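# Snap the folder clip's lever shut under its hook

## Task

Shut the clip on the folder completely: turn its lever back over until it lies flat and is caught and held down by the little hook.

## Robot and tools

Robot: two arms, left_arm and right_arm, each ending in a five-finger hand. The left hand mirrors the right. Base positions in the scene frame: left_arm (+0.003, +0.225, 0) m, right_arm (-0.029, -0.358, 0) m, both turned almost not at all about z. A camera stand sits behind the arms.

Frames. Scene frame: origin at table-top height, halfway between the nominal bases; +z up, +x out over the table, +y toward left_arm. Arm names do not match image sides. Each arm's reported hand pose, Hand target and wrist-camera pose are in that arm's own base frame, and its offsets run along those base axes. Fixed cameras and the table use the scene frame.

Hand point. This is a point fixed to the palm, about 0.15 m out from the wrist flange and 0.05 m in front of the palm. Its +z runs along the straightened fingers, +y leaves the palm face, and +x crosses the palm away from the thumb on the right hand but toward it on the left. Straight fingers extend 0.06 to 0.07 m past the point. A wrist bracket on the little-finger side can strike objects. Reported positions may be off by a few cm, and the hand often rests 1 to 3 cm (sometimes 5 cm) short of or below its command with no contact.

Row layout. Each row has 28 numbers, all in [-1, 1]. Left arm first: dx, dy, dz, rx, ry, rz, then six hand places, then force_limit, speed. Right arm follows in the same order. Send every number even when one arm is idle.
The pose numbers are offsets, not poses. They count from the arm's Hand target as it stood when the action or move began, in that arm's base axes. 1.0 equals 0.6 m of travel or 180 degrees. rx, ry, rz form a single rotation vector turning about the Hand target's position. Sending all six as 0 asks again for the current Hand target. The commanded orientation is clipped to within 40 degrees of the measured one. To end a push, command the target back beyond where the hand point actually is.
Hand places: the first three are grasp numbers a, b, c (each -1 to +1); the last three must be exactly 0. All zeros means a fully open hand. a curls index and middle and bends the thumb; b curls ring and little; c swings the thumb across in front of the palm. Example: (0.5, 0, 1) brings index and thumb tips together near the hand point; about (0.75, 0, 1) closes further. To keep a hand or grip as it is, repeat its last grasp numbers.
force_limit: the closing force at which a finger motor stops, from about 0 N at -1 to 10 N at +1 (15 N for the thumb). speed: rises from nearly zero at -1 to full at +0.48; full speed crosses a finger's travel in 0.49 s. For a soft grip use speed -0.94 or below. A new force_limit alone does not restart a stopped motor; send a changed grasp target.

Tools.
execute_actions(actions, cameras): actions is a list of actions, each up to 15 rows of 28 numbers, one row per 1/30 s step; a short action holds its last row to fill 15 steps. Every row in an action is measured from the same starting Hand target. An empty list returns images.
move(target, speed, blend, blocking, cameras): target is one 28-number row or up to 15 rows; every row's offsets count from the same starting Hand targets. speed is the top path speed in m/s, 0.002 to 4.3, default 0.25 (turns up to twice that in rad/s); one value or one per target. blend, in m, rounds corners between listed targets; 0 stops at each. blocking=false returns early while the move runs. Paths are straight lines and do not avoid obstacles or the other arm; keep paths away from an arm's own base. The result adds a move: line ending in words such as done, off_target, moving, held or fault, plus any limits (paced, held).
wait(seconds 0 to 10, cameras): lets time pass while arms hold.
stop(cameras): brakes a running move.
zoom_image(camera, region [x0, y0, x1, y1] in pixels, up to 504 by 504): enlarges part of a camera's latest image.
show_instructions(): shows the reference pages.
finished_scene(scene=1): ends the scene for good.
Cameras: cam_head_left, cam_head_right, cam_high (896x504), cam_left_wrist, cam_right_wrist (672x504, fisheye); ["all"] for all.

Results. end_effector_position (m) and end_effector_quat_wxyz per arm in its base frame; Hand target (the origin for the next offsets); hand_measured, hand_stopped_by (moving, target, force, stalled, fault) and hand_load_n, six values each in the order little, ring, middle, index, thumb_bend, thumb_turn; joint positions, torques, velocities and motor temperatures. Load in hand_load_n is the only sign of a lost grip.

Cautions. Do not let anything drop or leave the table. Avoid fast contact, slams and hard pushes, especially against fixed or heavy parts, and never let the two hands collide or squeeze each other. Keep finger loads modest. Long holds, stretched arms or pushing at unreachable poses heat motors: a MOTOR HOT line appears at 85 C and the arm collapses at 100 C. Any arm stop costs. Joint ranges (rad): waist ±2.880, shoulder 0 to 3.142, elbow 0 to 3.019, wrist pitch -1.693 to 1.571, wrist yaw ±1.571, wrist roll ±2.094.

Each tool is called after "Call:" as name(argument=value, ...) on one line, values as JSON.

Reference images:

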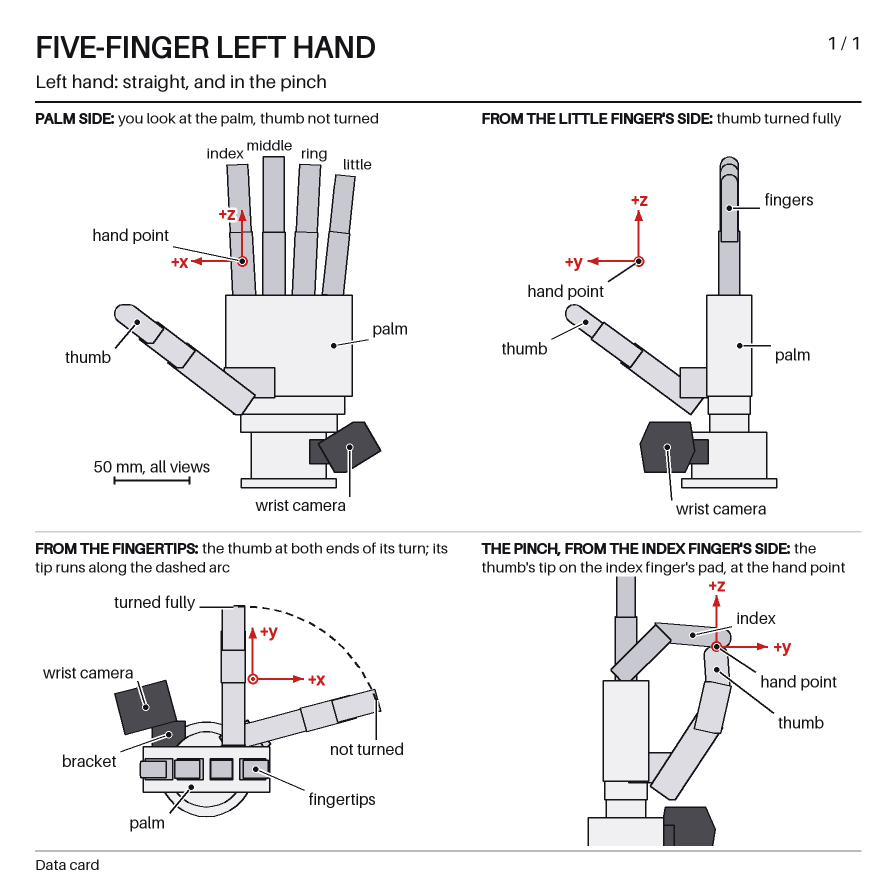

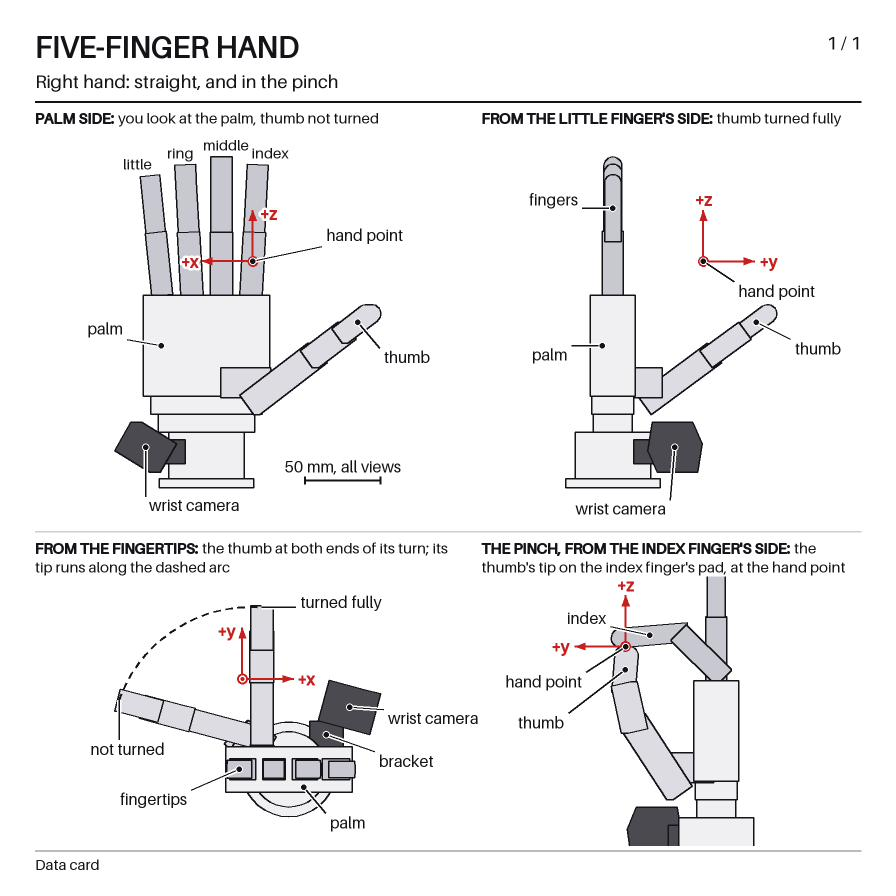

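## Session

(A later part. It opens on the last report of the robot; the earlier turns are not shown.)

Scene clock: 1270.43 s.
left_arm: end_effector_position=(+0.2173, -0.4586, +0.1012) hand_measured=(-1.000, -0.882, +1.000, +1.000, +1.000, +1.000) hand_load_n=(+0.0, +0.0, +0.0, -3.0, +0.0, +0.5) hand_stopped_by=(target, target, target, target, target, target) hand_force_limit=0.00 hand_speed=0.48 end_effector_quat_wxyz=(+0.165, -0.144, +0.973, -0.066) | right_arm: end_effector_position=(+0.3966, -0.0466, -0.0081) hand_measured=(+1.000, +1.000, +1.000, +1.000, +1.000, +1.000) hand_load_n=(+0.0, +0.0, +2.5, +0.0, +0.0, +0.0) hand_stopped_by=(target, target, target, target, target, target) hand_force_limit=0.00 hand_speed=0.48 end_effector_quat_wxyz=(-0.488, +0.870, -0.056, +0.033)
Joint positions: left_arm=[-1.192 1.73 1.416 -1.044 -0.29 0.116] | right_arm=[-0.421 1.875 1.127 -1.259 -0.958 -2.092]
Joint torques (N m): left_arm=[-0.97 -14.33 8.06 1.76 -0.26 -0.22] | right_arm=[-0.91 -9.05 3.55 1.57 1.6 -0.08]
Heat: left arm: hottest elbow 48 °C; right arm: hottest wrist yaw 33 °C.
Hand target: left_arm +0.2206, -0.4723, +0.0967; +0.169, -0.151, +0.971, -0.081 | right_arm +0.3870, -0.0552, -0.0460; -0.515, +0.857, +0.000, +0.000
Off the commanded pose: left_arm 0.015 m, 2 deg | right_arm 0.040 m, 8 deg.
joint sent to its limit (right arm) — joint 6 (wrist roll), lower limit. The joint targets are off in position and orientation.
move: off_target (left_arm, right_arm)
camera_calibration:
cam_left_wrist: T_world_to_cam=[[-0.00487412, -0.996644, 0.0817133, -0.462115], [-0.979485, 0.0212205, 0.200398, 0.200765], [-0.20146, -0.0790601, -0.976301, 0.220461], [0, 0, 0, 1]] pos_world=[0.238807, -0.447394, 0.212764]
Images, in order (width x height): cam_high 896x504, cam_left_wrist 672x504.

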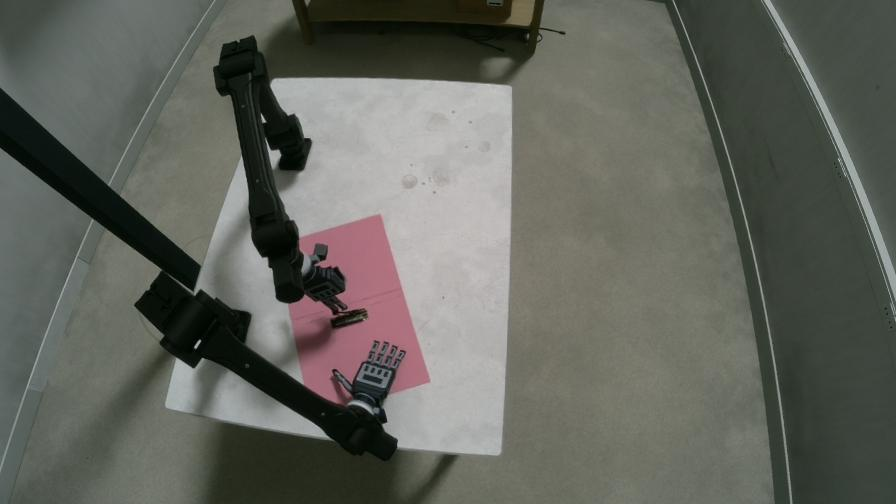

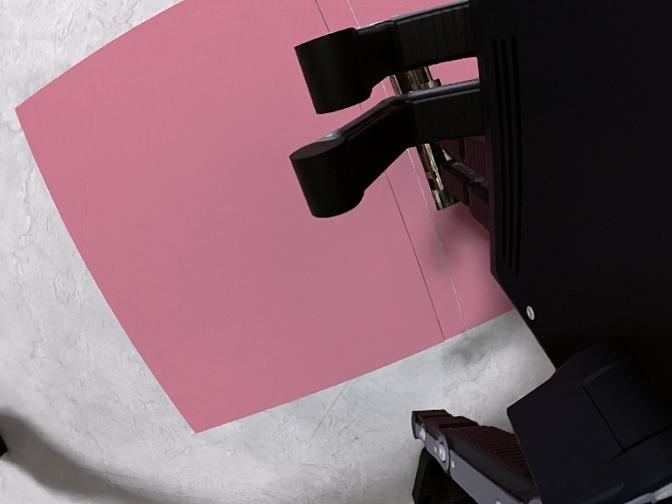

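Call:
execute_actions(actions=[], cameras=["all"])

Scene clock: 1295.87 s.
left_arm: end_effector_position=(+0.2173, -0.4586, +0.1012) hand_measured=(-1.000, -0.882, +1.000, +1.000, +1.000, +1.000) hand_load_n=(+0.0, +0.0, +0.0, -2.5, +0.0, -0.5) hand_stopped_by=(target, target, target, target, target, target) hand_force_limit=0.00 hand_speed=0.48 end_effector_quat_wxyz=(+0.165, -0.144, +0.973, -0.066) | right_arm: end_effector_position=(+0.3966, -0.0466, -0.0081) hand_measured=(+1.000, +1.000, +1.000, +1.000, +1.000, +1.000) hand_load_n=(+0.0, +0.0, +2.5, +0.0, -0.5, -0.5) hand_stopped_by=(target, target, target, target, target, target) hand_force_limit=0.00 hand_speed=0.48 end_effector_quat_wxyz=(-0.488, +0.870, -0.056, +0.033)
Joint positions: left_arm=[-1.192 1.73 1.416 -1.044 -0.29 0.116] | right_arm=[-0.421 1.875 1.127 -1.259 -0.958 -2.092]
Joint velocities: within noise
Joint torques (N m): left_arm=[-0.85 -14.68 8.29 1.91 -0.34 -0.13] | right_arm=[-0.62 -9.76 3.75 1.63 1.6 -0.13]
Motor temperatures (°C): left_arm=[28 31 49 26 26 25] | right_arm=[23 31 32 27 34 25]
Heat: left arm: hottest elbow 49 °C; right arm: hottest wrist yaw 34 °C.
Hand target: left_arm +0.2206, -0.4723, +0.0967; +0.169, -0.151, +0.971, -0.081 | right_arm +0.3870, -0.0552, -0.0460; -0.515, +0.857, +0.000, +0.000
Off the commanded pose: left_arm 0.015 m, 2 deg | right_arm 0.040 m, 8 deg.
camera_calibration:
cam_left_wrist: T_world_to_cam=[[-0.00487412, -0.996644, 0.0817133, -0.462115], [-0.979485, 0.0212205, 0.200398, 0.200765], [-0.20146, -0.0790601, -0.976301, 0.220461], [0, 0, 0, 1]] pos_world=[0.238807, -0.447394, 0.212764]
cam_right_wrist: T_world_to_cam=[[0.17027, -0.562028, -0.809403, -0.100547], [-0.915206, -0.394657, 0.0815122, 0.348753], [-0.365249, 0.726891, -0.581569, 0.286054], [0, 0, 0, 1]] pos_world=[0.440781, -0.126802, 0.0565492]

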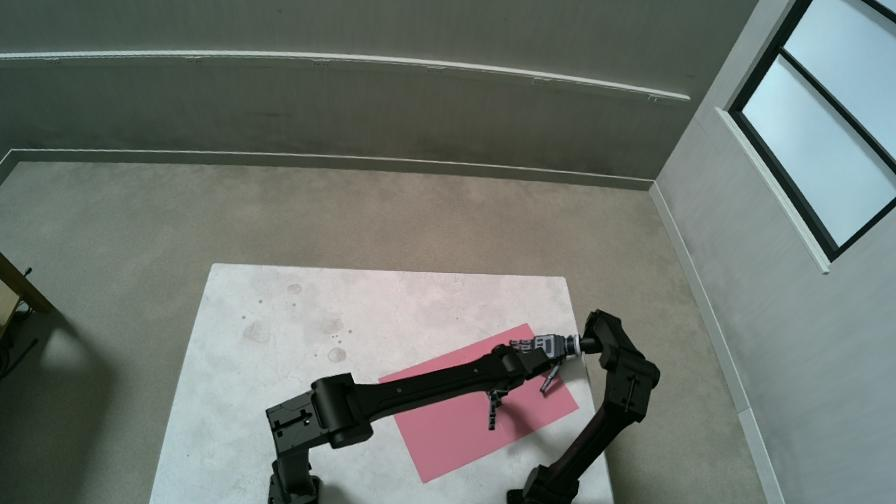

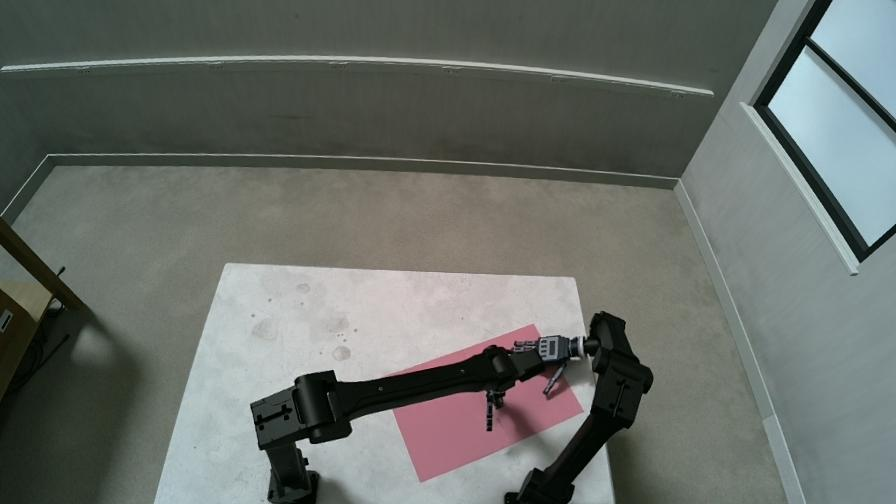

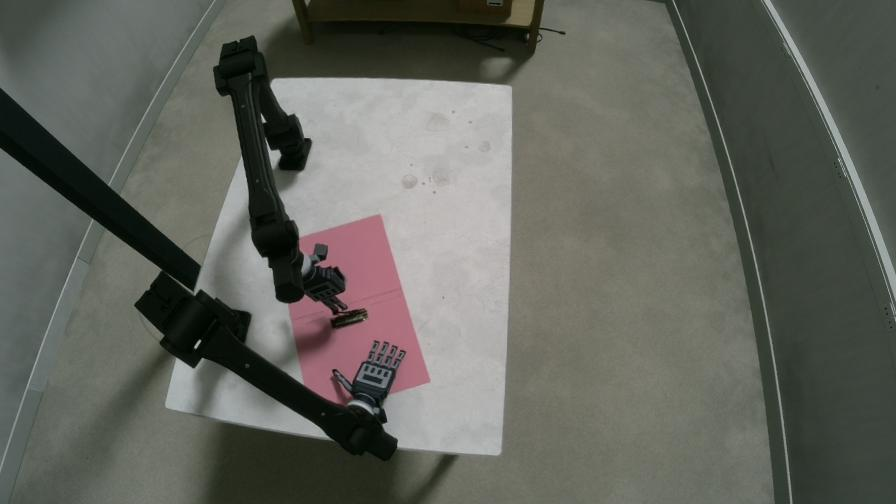

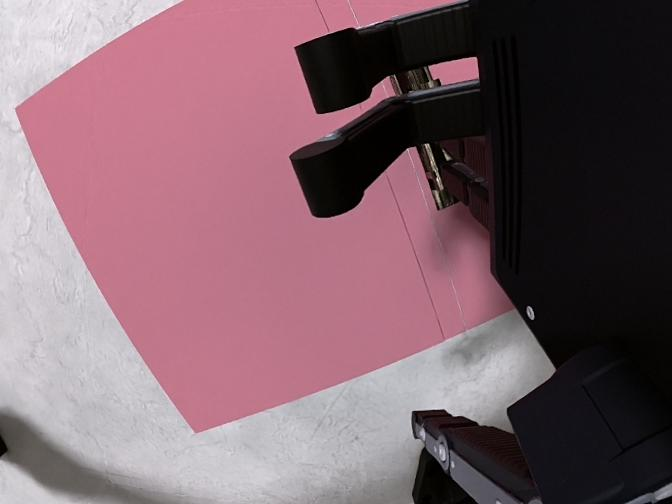

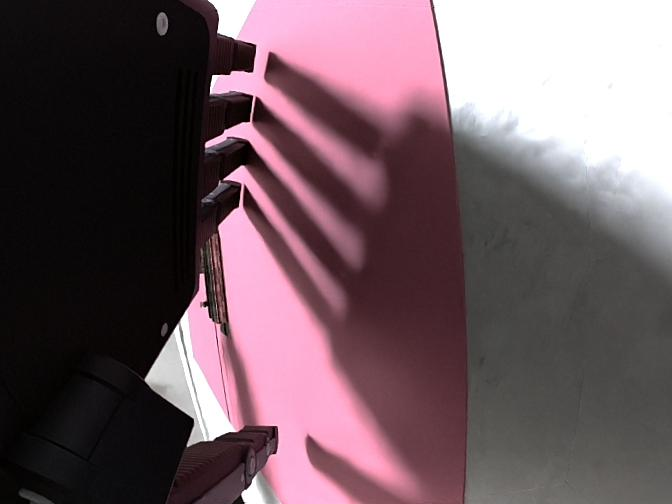

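Call:
zoom_image(camera="cam_high", region=[310, 275, 390, 335])

Call:
zoom_image(camera="cam_left_wrist", region=[320, 40, 520, 220])

Scaled by 6.300 from the camera's 896x504 image, which has a finer 1280x720 frame.

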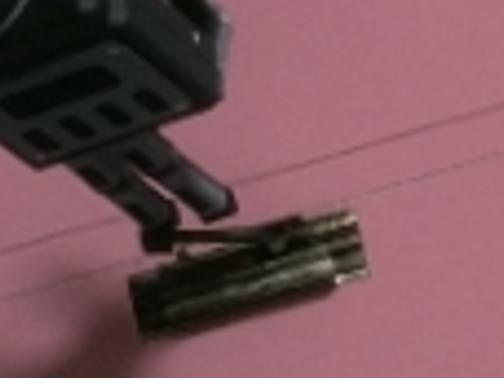

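Scaled by 2.520 from the camera's 672x504 image, which has a finer 960x720 frame.

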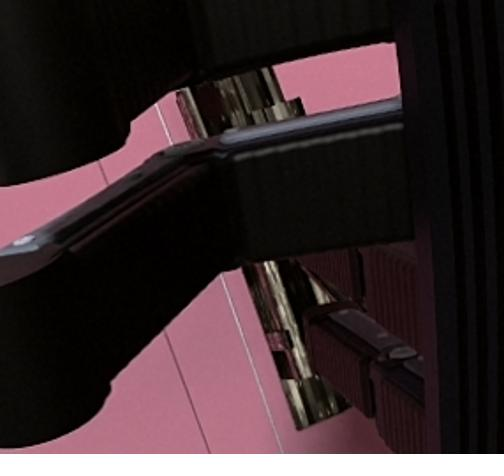

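Call:
move(target=[[-0.0068,0.0188,0.05,0,0,0,0.1,1,0,0,0,0,0,0.48,0,0,0,0,0,0,0,0,0,0,0,0,0,0.48],[-0.0068,-0.0202,0.0583,0,0,0,0.1,1,0,0,0,0,0,0.48,0,0,0,0,0,0,0,0,0,0,0,0,0,0.48]], speed=0.12, cameras=["cam_high","cam_left_wrist"])

Call:
zoom_image(camera="cam_high", region=[310, 275, 390, 335])

Scene clock: 1321.47 s.
left_arm: end_effector_position=(+0.2137, -0.4603, +0.1167) hand_measured=(-0.990, -0.914, +0.550, +1.000, +1.000, +1.000) hand_load_n=(+0.0, +0.0, +0.0, -1.5, +0.0, +0.0) hand_stopped_by=(target, target, target, target, target, target) hand_force_limit=0.00 hand_speed=0.48 end_effector_quat_wxyz=(+0.165, -0.143, +0.974, -0.059) | right_arm: end_effector_position=(+0.3966, -0.0466, -0.0081) hand_measured=(+1.000, +1.000, +1.000, +1.000, +1.000, +1.000) hand_load_n=(+0.0, +0.0, +2.5, +0.0, +0.0, -0.5) hand_stopped_by=(target, target, target, target, target, target) hand_force_limit=0.00 hand_speed=0.48 end_effector_quat_wxyz=(-0.488, +0.870, -0.056, +0.033)
Joint positions: left_arm=[-1.201 1.73 1.457 -1.103 -0.294 0.107] | right_arm=[-0.421 1.875 1.127 -1.259 -0.958 -2.092]
Joint torques (N m): left_arm=[-1.73 -14.56 12.03 0.68 -0.3 -0.18] | right_arm=[0.09 -9.82 3.38 1.59 1.62 -0.13]
Heat: left arm: hottest elbow 50 °C; right arm: hottest wrist yaw 34 °C.
Hand target: left_arm +0.2166, -0.4844, +0.1316; +0.169, -0.151, +0.971, -0.081 | right_arm +0.3870, -0.0552, -0.0460; -0.515, +0.857, +0.000, +0.000
Off the commanded pose: left_arm 0.028 m, 3 deg | right_arm 0.040 m, 8 deg.
joint sent to its limit (right arm) — joint 6 (wrist roll), lower limit. The joint targets are off in position and orientation.
move: off_target (left_arm, right_arm)
camera_calibration:
cam_left_wrist: T_world_to_cam=[[-0.00397657, -0.997726, 0.0672788, -0.464136], [-0.978867, 0.0176396, 0.203734, 0.19204], [-0.204457, -0.0650469, -0.976712, 0.241999], [0, 0, 0, 1]] pos_world=[0.235614, -0.450727, 0.228465]
Images, in order (width x height): cam_high 896x504, cam_left_wrist 672x504.

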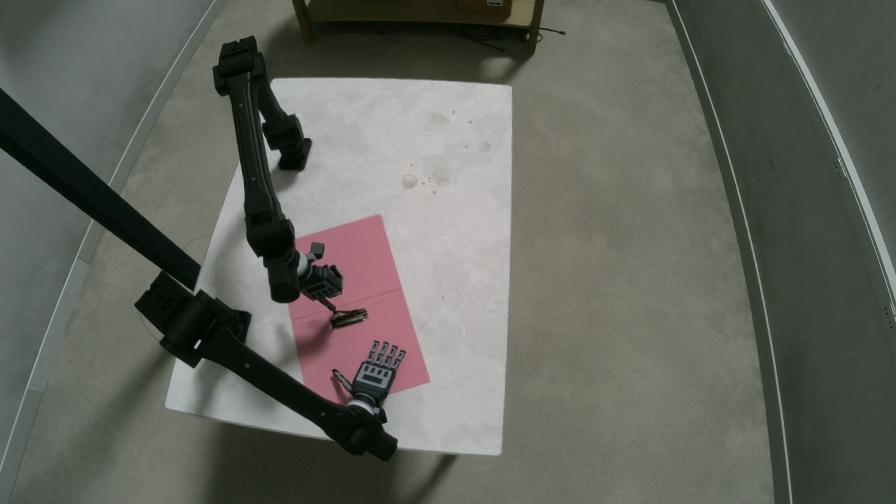

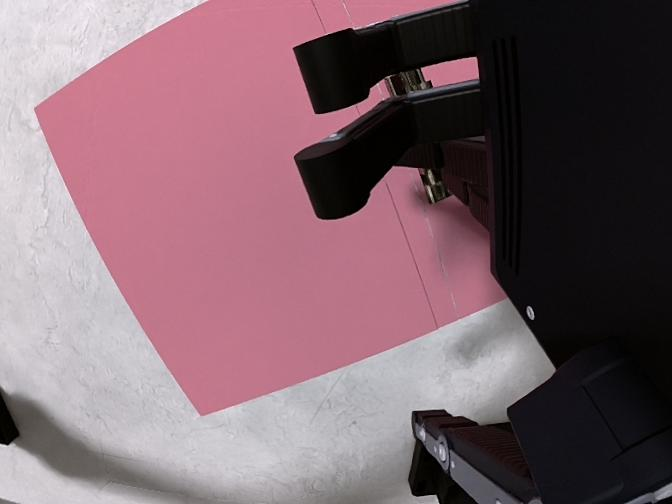

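Scaled by 6.300 from the camera's 896x504 image, which has a finer 1280x720 frame.

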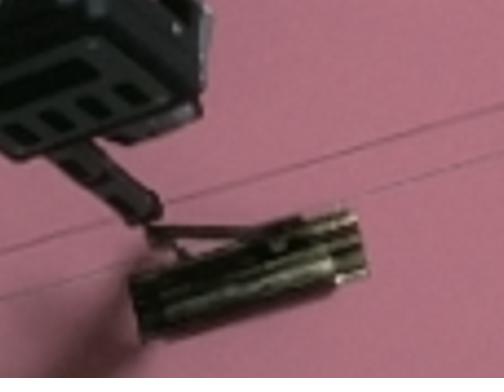

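Call:
move(target=[-0.0013,-0.0253,0.0067,0,0,0,0.1,1,0,0,0,0,0,0.48,0,0,0,0,0,0,0,0,0,0,0,0,0,0.48], speed=0.12, cameras=["cam_high","cam_left_wrist"])

Call:
zoom_image(camera="cam_high", region=[310, 275, 390, 335])

Scene clock: 1330.77 s.
left_arm: end_effector_position=(+0.2139, -0.4762, +0.1243) hand_measured=(-0.990, -0.914, +0.550, +1.000, +1.000, +1.000) hand_load_n=(+0.0, +0.0, +0.0, +0.0, +0.0, +0.0) hand_stopped_by=(target, target, target, target, target, target) hand_force_limit=0.00 hand_speed=0.48 end_effector_quat_wxyz=(+0.165, -0.145, +0.974, -0.059) | right_arm: end_effector_position=(+0.3972, -0.0469, -0.0083) hand_measured=(+1.000, +1.000, +1.000, +1.000, +1.000, +1.000) hand_load_n=(+0.0, +0.0, +2.5, -0.5, +0.0, +0.0) hand_stopped_by=(target, target, target, target, target, target) hand_force_limit=0.00 hand_speed=0.48 end_effector_quat_wxyz=(-0.488, +0.870, -0.056, +0.034)
Joint positions: left_arm=[-1.211 1.763 1.523 -1.14 -0.297 0.093] | right_arm=[-0.422 1.875 1.127 -1.256 -0.959 -2.092]
Joint torques (N m): left_arm=[-2.2 -15.38 11.36 0.72 -0.19 -0.18] | right_arm=[-0.32 -8.76 3.55 1.36 1.65 -0.12]
Heat: left arm: hottest elbow 52 °C; right arm: hottest wrist yaw 34 °C.
Hand target: left_arm +0.2159, -0.4996, +0.1357; +0.169, -0.151, +0.971, -0.081 | right_arm +0.3870, -0.0552, -0.0460; -0.515, +0.857, +0.000, +0.000
Off the commanded pose: left_arm 0.026 m, 3 deg | right_arm 0.040 m, 8 deg.
joint sent to its limit (right arm) — joint 6 (wrist roll), lower limit. The joint targets are off in position and orientation.
move: off_target (left_arm, right_arm)
camera_calibration:
cam_left_wrist: T_world_to_cam=[[-0.000218163, -0.997679, 0.0680932, -0.481366], [-0.978912, 0.0141232, 0.203792, 0.189223], [-0.20428, -0.0666129, -0.976643, 0.247633], [0, 0, 0, 1]] pos_world=[0.235714, -0.466425, 0.236065]
Images, in order (width x height): cam_high 896x504, cam_left_wrist 672x504.

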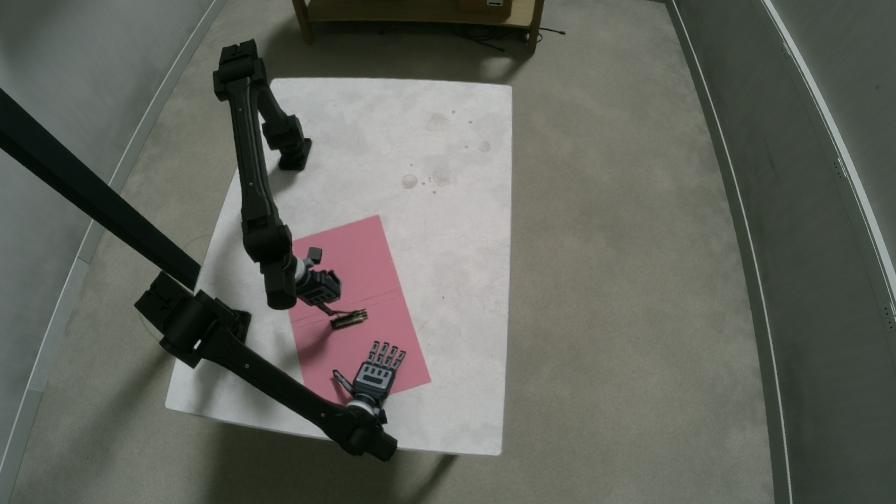

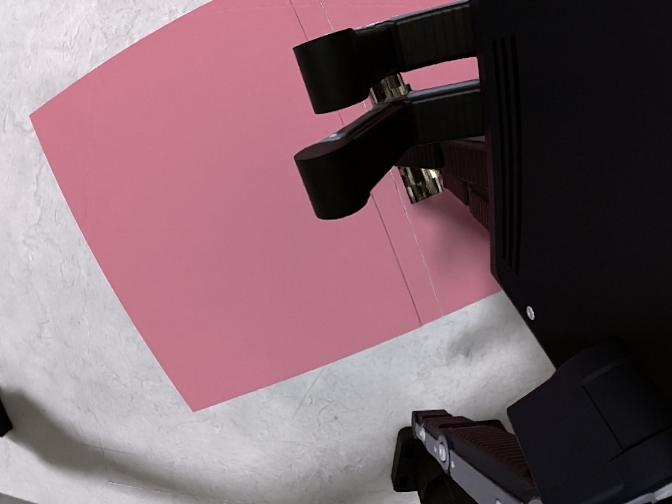

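Scaled by 6.300 from the camera's 896x504 image, which has a finer 1280x720 frame.

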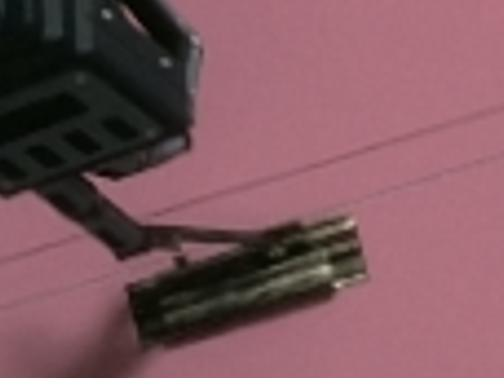

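Call:
move(target=[[-0.0697,0.0457,0.05,0,0,0,0.1,1,0,0,0,0,0,0.48,0,0,0,0,0,0,0,0,0,0,0,0,0,0.48],[-0.1032,0.0248,-0.0262,-0.2615,0.0538,0.0397,0,0,0,0,0,0,0,0.48,0,0,0,0,0,0,0,0,0,0,0,0,0,0.48]], speed=0.2, cameras=["cam_high","cam_left_wrist"])

Call:
zoom_image(camera="cam_high", region=[290, 265, 390, 340])

Scene clock: 1399.83 s.
left_arm: end_effector_position=(+0.1474, -0.4794, +0.1034) hand_measured=(+1.000, +1.000, +1.000, +1.000, +1.000, +1.000) hand_load_n=(-0.5, +0.0, +0.0, +0.0, +0.0, +0.0) hand_stopped_by=(target, target, target, target, target, target) hand_force_limit=0.00 hand_speed=0.48 end_effector_quat_wxyz=(+0.018, -0.263, +0.870, -0.417) | right_arm: end_effector_position=(+0.3972, -0.0469, -0.0083) hand_measured=(+1.000, +1.000, +1.000, +1.000, +1.000, +1.000) hand_load_n=(+0.0, +0.0, +2.5, +0.0, +0.0, -0.5) hand_stopped_by=(target, target, target, target, target, target) hand_force_limit=0.00 hand_speed=0.48 end_effector_quat_wxyz=(-0.488, +0.870, -0.056, +0.034)
Joint positions: left_arm=[-1.168 1.35 0.805 -0.166 0.05 -0.206] | right_arm=[-0.422 1.875 1.127 -1.256 -0.959 -2.092]
Joint torques (N m): left_arm=[-0.03 -11.81 7.6 2.14 0.14 -0.16] | right_arm=[-0.44 -9.64 3.79 1.33 1.64 -0.13]
Motor temperatures (°C): left_arm=[28 31 61 26 26 25] | right_arm=[23 31 32 27 34 25]
Heat: left arm: hottest elbow 61 °C; right arm: hottest wrist yaw 34 °C.
Hand target: left_arm +0.1540, -0.4847, +0.1201; +0.019, -0.270, +0.857, -0.438 | right_arm +0.3870, -0.0552, -0.0460; -0.515, +0.857, +0.000, +0.000
Off the commanded pose: left_arm 0.019 m, 3 deg | right_arm 0.040 m, 8 deg.
joint sent to its limit (right arm) — joint 6 (wrist roll), lower limit. The joint targets are off in position and orientation.
move: off_target (left_arm, right_arm); target 2's new numbers were sent with left_arm's hand 0.019 m and 3 deg from that target
camera_calibration:
cam_left_wrist: T_world_to_cam=[[0.183131, -0.628573, 0.755883, -0.404386], [-0.941364, 0.109504, 0.319129, 0.156717], [-0.283368, -0.770003, -0.571663, -0.154082], [0, 0, 0, 1]] pos_world=[0.177921, -0.389991, 0.167573]
Images, in order (width x height): cam_high 896x504, cam_left_wrist 672x504.

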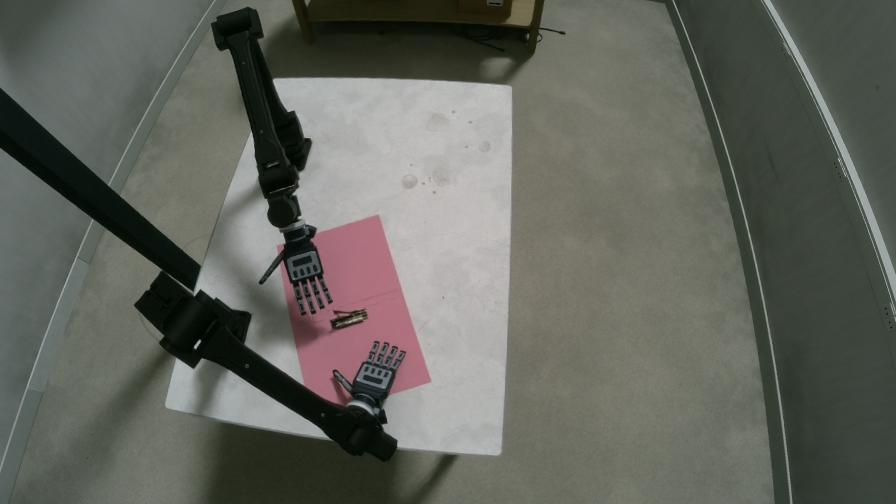

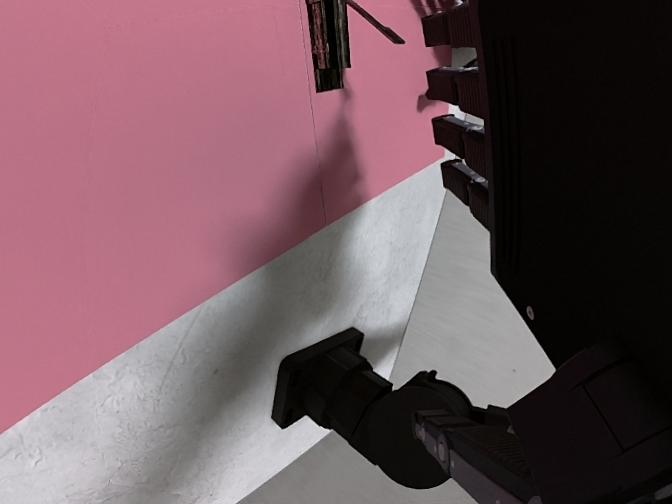

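Scaled by 5.040 from the camera's 896x504 image, which has a finer 1280x720 frame.

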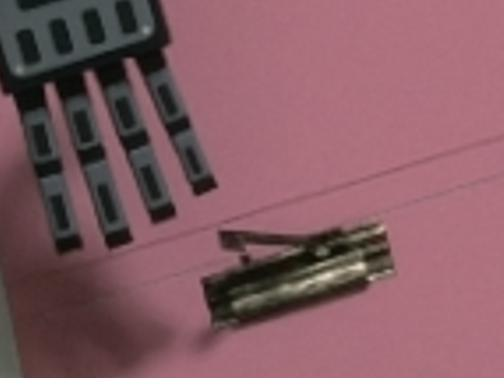

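Call:
zoom_image(camera="cam_left_wrist", region=[280, 0, 480, 150])

Call:
zoom_image(camera="cam_high", region=[322, 300, 374, 335])

Call:
zoom_image(camera="cam_head_right", region=[440, 330, 560, 420])

Scaled by 2.520 from the camera's 672x504 image, which has a finer 960x720 frame.

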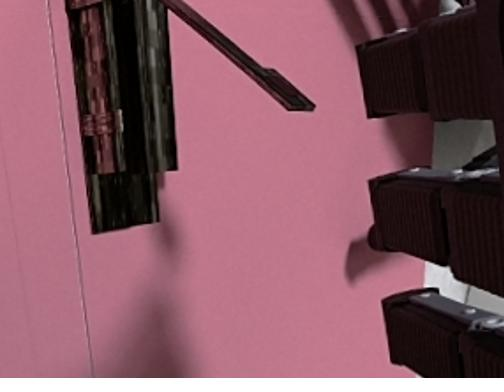

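Scaled by 9.692 from the camera's 896x504 image, which has a finer 1280x720 frame.

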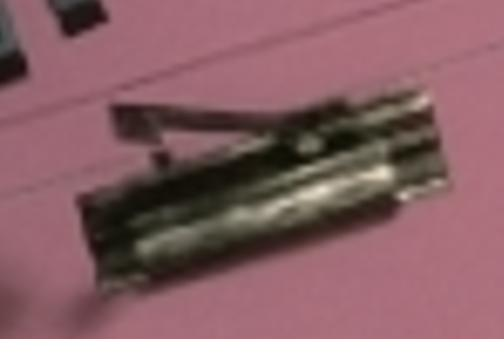

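This scene's latest camera images include none from cam_head_right. They are from: cam_high, cam_left_wrist. cam_head_right's image comes with the result of a call that names it in "cameras".

Call:
move(target=[0.0192,-0.0005,-0.0367,0,0,0,0,0,0,0,0,0,0,0.48,0,0,0,0,0,0,0,0,0,0,0,0,0,0.48], speed=0.12, cameras=["cam_high","cam_left_wrist","cam_head_right"])

Call:
zoom_image(camera="cam_high", region=[310, 280, 390, 340])

Call:
zoom_image(camera="cam_left_wrist", region=[280, 0, 480, 150])

Scene clock: 1440.67 s.
left_arm: end_effector_position=(+0.1583, -0.4805, +0.0969) hand_measured=(+1.000, +1.000, +1.000, +1.000, +1.000, +1.000) hand_load_n=(+0.0, +0.0, +0.0, +0.0, +0.0, +0.0) hand_stopped_by=(target, target, target, target, target, target) hand_force_limit=0.00 hand_speed=0.48 end_effector_quat_wxyz=(+0.017, -0.268, +0.862, -0.431) | right_arm: end_effector_position=(+0.3972, -0.0469, -0.0083) hand_measured=(+1.000, +1.000, +1.000, +1.000, +1.000, +1.000) hand_load_n=(+0.0, +0.0, +2.5, +0.0, -0.5, +0.0) hand_stopped_by=(target, target, target, target, target, target) hand_force_limit=0.00 hand_speed=0.48 end_effector_quat_wxyz=(-0.488, +0.870, -0.056, +0.034)
Joint positions: left_arm=[-1.141 1.366 0.783 -0.098 0.07 -0.206] | right_arm=[-0.422 1.875 1.127 -1.256 -0.959 -2.092]
Joint torques (N m): left_arm=[0.44 -8.94 7.69 2.33 0.15 -0.02] | right_arm=[-0.56 -9 3.75 1.26 1.6 -0.1]
Motor temperatures (°C): left_arm=[28 31 55 26 25 25] | right_arm=[23 31 31 27 34 25]
Heat: left arm: hottest elbow 55 °C; right arm: hottest wrist yaw 34 °C.
Hand target: left_arm +0.1654, -0.4851, +0.0981; +0.019, -0.270, +0.857, -0.438 | right_arm +0.3870, -0.0552, -0.0460; -0.515, +0.857, +0.000, +0.000
Off the commanded pose: left_arm 0.009 m, 1 deg | right_arm 0.040 m, 8 deg.
joint sent to its limit (right arm) — joint 6 (wrist roll), lower limit. The joint targets are off in position and orientation.
move: off_target (right_arm)
camera_calibration:
cam_left_wrist: T_world_to_cam=[[0.189897, -0.601715, 0.775808, -0.392262], [-0.942754, 0.108886, 0.315213, 0.169633], [-0.274143, -0.791254, -0.546592, -0.169657], [0, 0, 0, 1]] pos_world=[0.187901, -0.388742, 0.158117]
Images, in order (width x height): cam_head_right 896x504, cam_high 896x504, cam_left_wrist 672x504.

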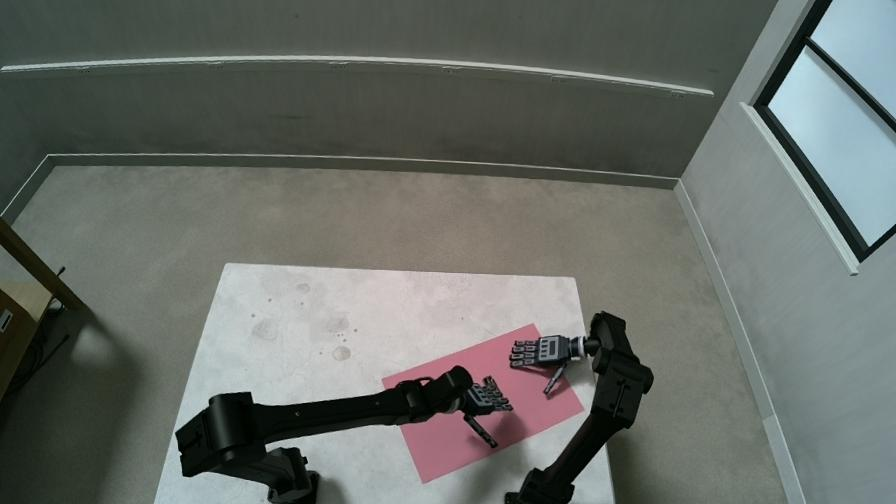

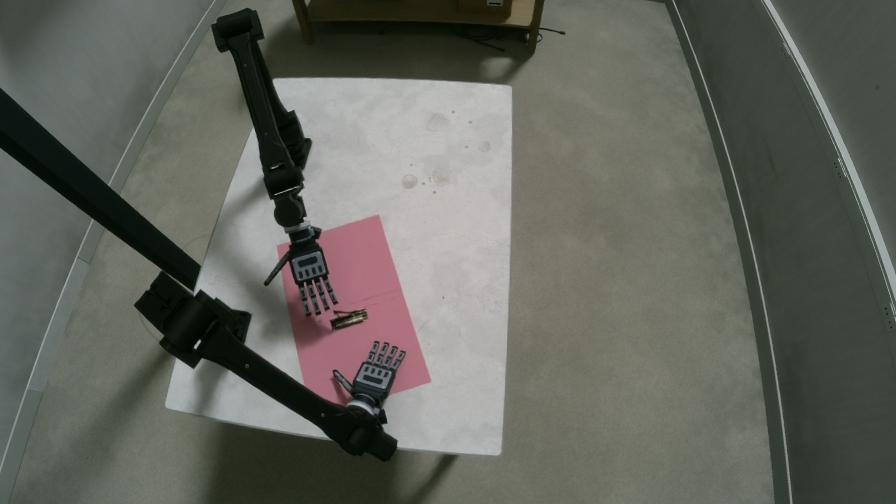

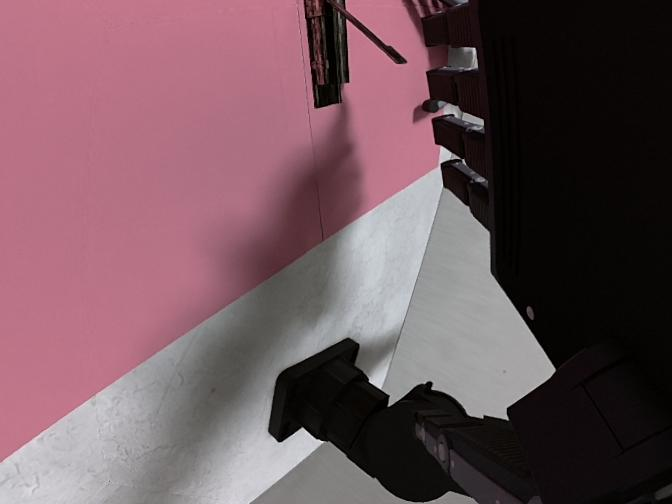

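Scaled by 6.300 from the camera's 896x504 image, which has a finer 1280x720 frame.

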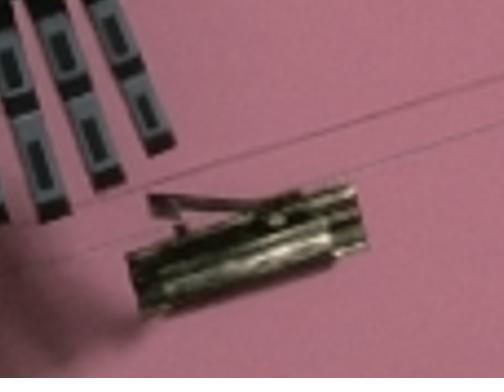

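Scaled by 2.520 from the camera's 672x504 image, which has a finer 960x720 frame.

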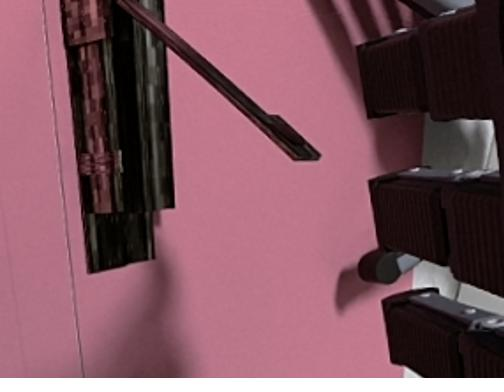

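Call:
move(target=[0.0034,-0.0094,-0.0317,0,0,0,0,0,0,0,0,0,0,0.48,0,0,0,0,0,0,0,0,0,0,0,0,0,0.48], speed=0.12, cameras=["cam_high","cam_left_wrist"])

Call:
zoom_image(camera="cam_high", region=[310, 280, 390, 340])

Call:
zoom_image(camera="cam_left_wrist", region=[280, 0, 480, 150])

Scene clock: 1446.07 s.
left_arm: end_effector_position=(+0.1607, -0.4856, +0.0769) hand_measured=(+1.000, +1.000, +1.000, +1.000, +1.000, +1.000) hand_load_n=(+0.0, +0.0, +0.0, -0.5, +0.0, -0.5) hand_stopped_by=(target, target, target, target, target, target) hand_force_limit=0.00 hand_speed=0.48 end_effector_quat_wxyz=(+0.017, -0.268, +0.862, -0.430) | right_arm: end_effector_position=(+0.3972, -0.0469, -0.0083) hand_measured=(+1.000, +1.000, +1.000, +1.000, +1.000, +1.000) hand_load_n=(+0.0, -0.5, +2.0, +0.0, +0.0, +0.0) hand_stopped_by=(target, target, target, target, target, target) hand_force_limit=0.00 hand_speed=0.48 end_effector_quat_wxyz=(-0.488, +0.870, -0.056, +0.034)
Joint positions: left_arm=[-1.141 1.418 0.772 -0.037 0.07 -0.206] | right_arm=[-0.422 1.875 1.127 -1.256 -0.959 -2.092]
Joint torques (N m): left_arm=[-0.21 -10.17 7.66 2.26 0.17 -0.02] | right_arm=[-1.03 -10.05 3.74 1.32 1.66 -0.11]
Heat: left arm: hottest elbow 54 °C; right arm: hottest wrist yaw 34 °C.
Hand target: left_arm +0.1674, -0.4906, +0.0790; +0.019, -0.270, +0.857, -0.438 | right_arm +0.3870, -0.0552, -0.0460; -0.515, +0.857, +0.000, +0.000
Off the commanded pose: left_arm 0.009 m, 1 deg | right_arm 0.040 m, 8 deg.
joint sent to its limit (right arm) — joint 6 (wrist roll), lower limit. The joint targets are off in position and orientation.
move: off_target (right_arm)
camera_calibration:
cam_left_wrist: T_world_to_cam=[[0.19065, -0.603263, 0.77442, -0.381052], [-0.94246, 0.108218, 0.316319, 0.178231], [-0.27463, -0.790166, -0.54792, -0.183231], [0, 0, 0, 1]] pos_world=[0.190302, -0.393945, 0.13832]
Images, in order (width x height): cam_high 896x504, cam_left_wrist 672x504.

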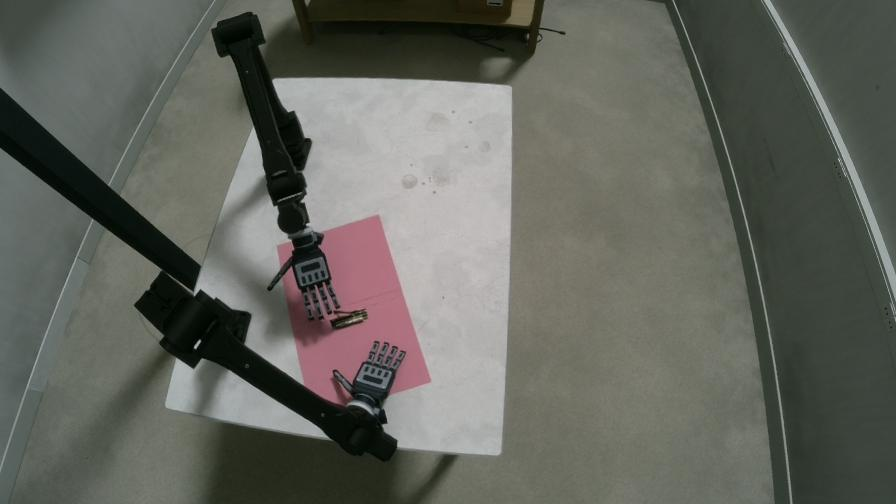

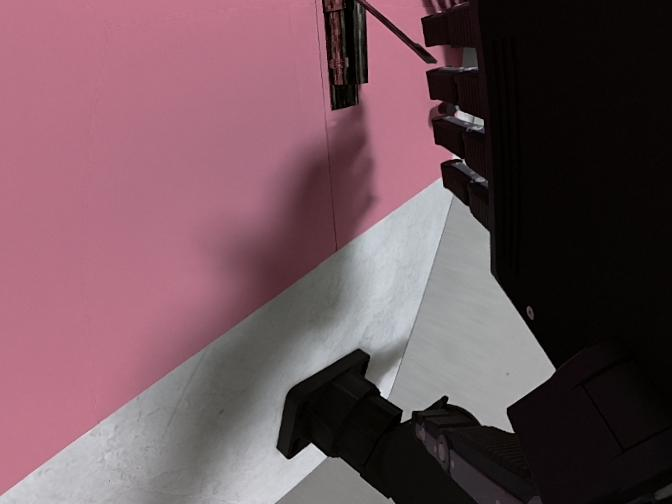

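Scaled by 6.300 from the camera's 896x504 image, which has a finer 1280x720 frame.

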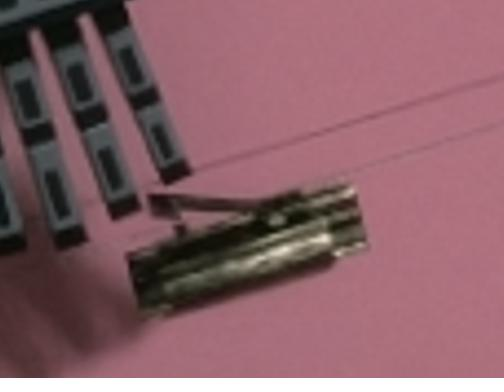

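Scaled by 2.520 from the camera's 672x504 image, which has a finer 960x720 frame.

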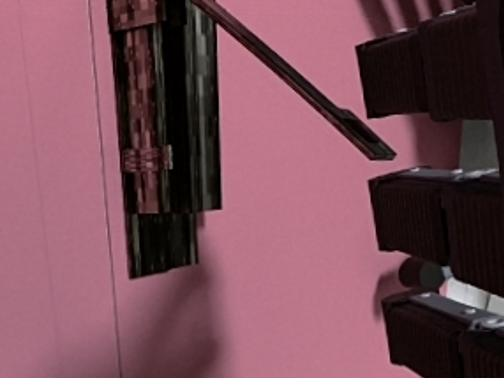

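Call:
move(target=[[-0.0283,0.0783,0.1333,0,0,0,0,0,0,0,0,0,0,0.48,0,0,0,0,0,0,0,0,0,0,0,0,0,0.48],[0.3222,0.1022,0.1417,-0.0174,-0.2804,0.1849,0,0,0,0,0,0,0,0.48,0,0,0,0,0,0,0,0,0,0,0,0,0,0.48]], speed=0.25, cameras=["cam_high","cam_left_wrist","cam_head_left"])

Call:
zoom_image(camera="cam_high", region=[290, 235, 430, 340])

Scene clock: 1490.03 s.
left_arm: end_effector_position=(+0.3545, -0.4306, +0.1635) hand_measured=(+1.000, +1.000, +1.000, +1.000, +1.000, +1.000) hand_load_n=(+0.0, +0.0, +0.0, +0.0, +0.0, +0.0) hand_stopped_by=(target, target, target, target, target, target) hand_force_limit=0.00 hand_speed=0.48 end_effector_quat_wxyz=(+0.484, -0.288, +0.650, -0.510) | right_arm: end_effector_position=(+0.3972, -0.0469, -0.0083) hand_measured=(+1.000, +1.000, +1.000, +1.000, +1.000, +1.000) hand_load_n=(+0.0, -0.5, +2.0, +0.0, +0.0, -0.5) hand_stopped_by=(target, target, target, target, target, target) hand_force_limit=0.00 hand_speed=0.48 end_effector_quat_wxyz=(-0.488, +0.870, -0.056, +0.034)
Joint positions: left_arm=[-1.094 1.485 0.664 0.806 -0.698 0.332] | right_arm=[-0.422 1.875 1.127 -1.256 -0.959 -2.092]
Joint torques (N m): left_arm=[-0.03 -8.7 6.63 2.61 -0.06 0.13] | right_arm=[-1.2 -9.58 3.66 1.47 1.62 -0.14]
Heat: left arm: hottest elbow 51 °C; right arm: hottest wrist yaw 35 °C.
Hand target: left_arm +0.3608, -0.4292, +0.1640; +0.491, -0.287, +0.646, -0.509 | right_arm +0.3870, -0.0552, -0.0460; -0.515, +0.857, +0.000, +0.000
Off the commanded pose: left_arm 0.006 m, 1 deg | right_arm 0.040 m, 8 deg.
joint sent to its limit (right arm) — joint 6 (wrist roll), lower limit. The joint targets are off in position and orientation.
move: off_target (right_arm)
camera_calibration:
cam_left_wrist: T_world_to_cam=[[-0.214317, -0.545819, 0.810031, -0.289377], [-0.753923, -0.434827, -0.492469, 0.159145], [0.621022, -0.716246, -0.318315, -0.362308], [0, 0, 0, 1]] pos_world=[0.282966, -0.348248, 0.19745]
Images, in order (width x height): cam_head_left 896x504, cam_high 896x504, cam_left_wrist 672x504.

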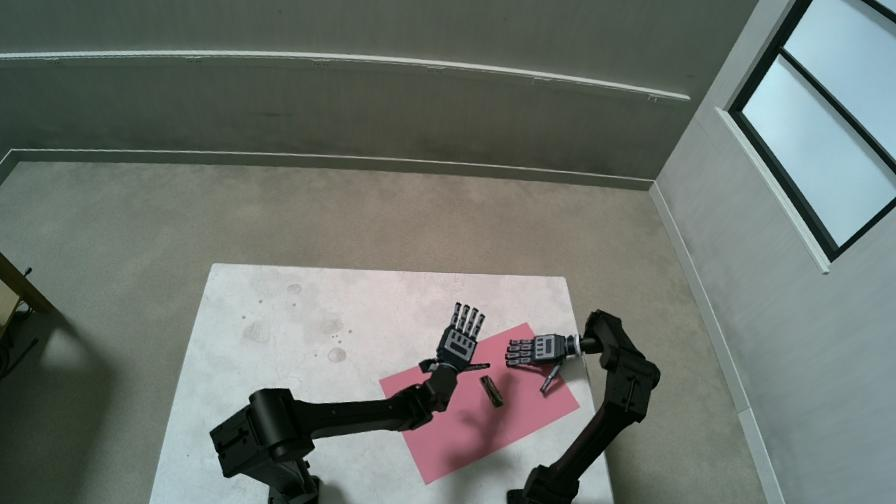

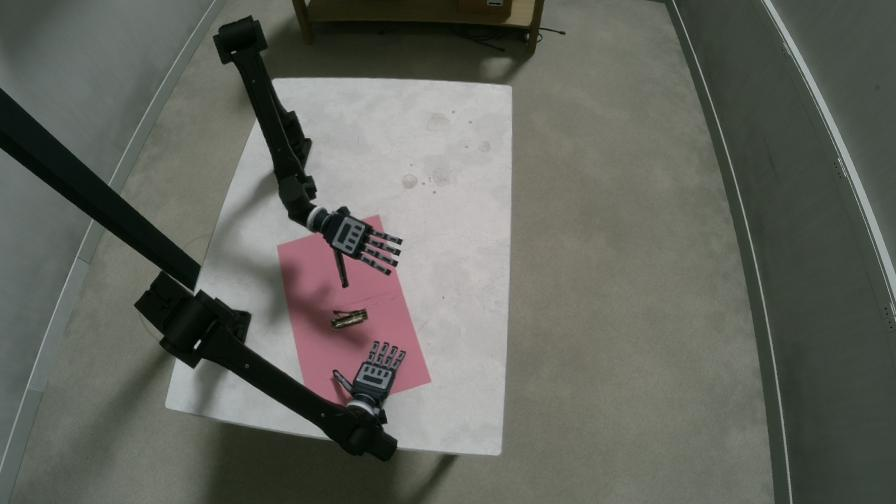

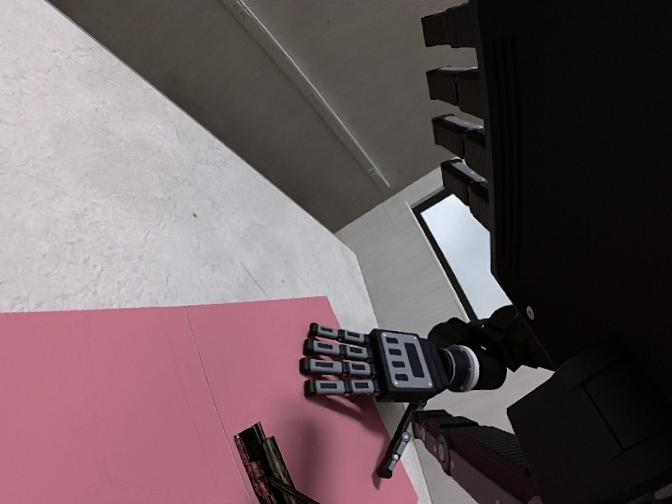

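Scaled by 3.600 from the camera's 896x504 image, which has a finer 1280x720 frame.

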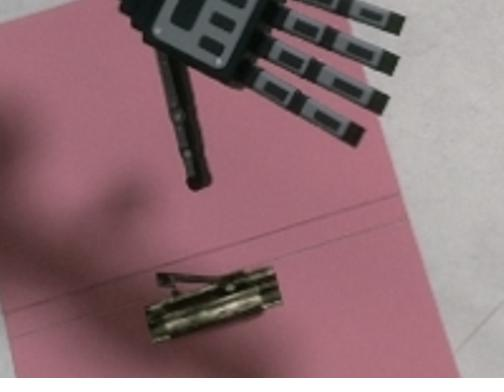

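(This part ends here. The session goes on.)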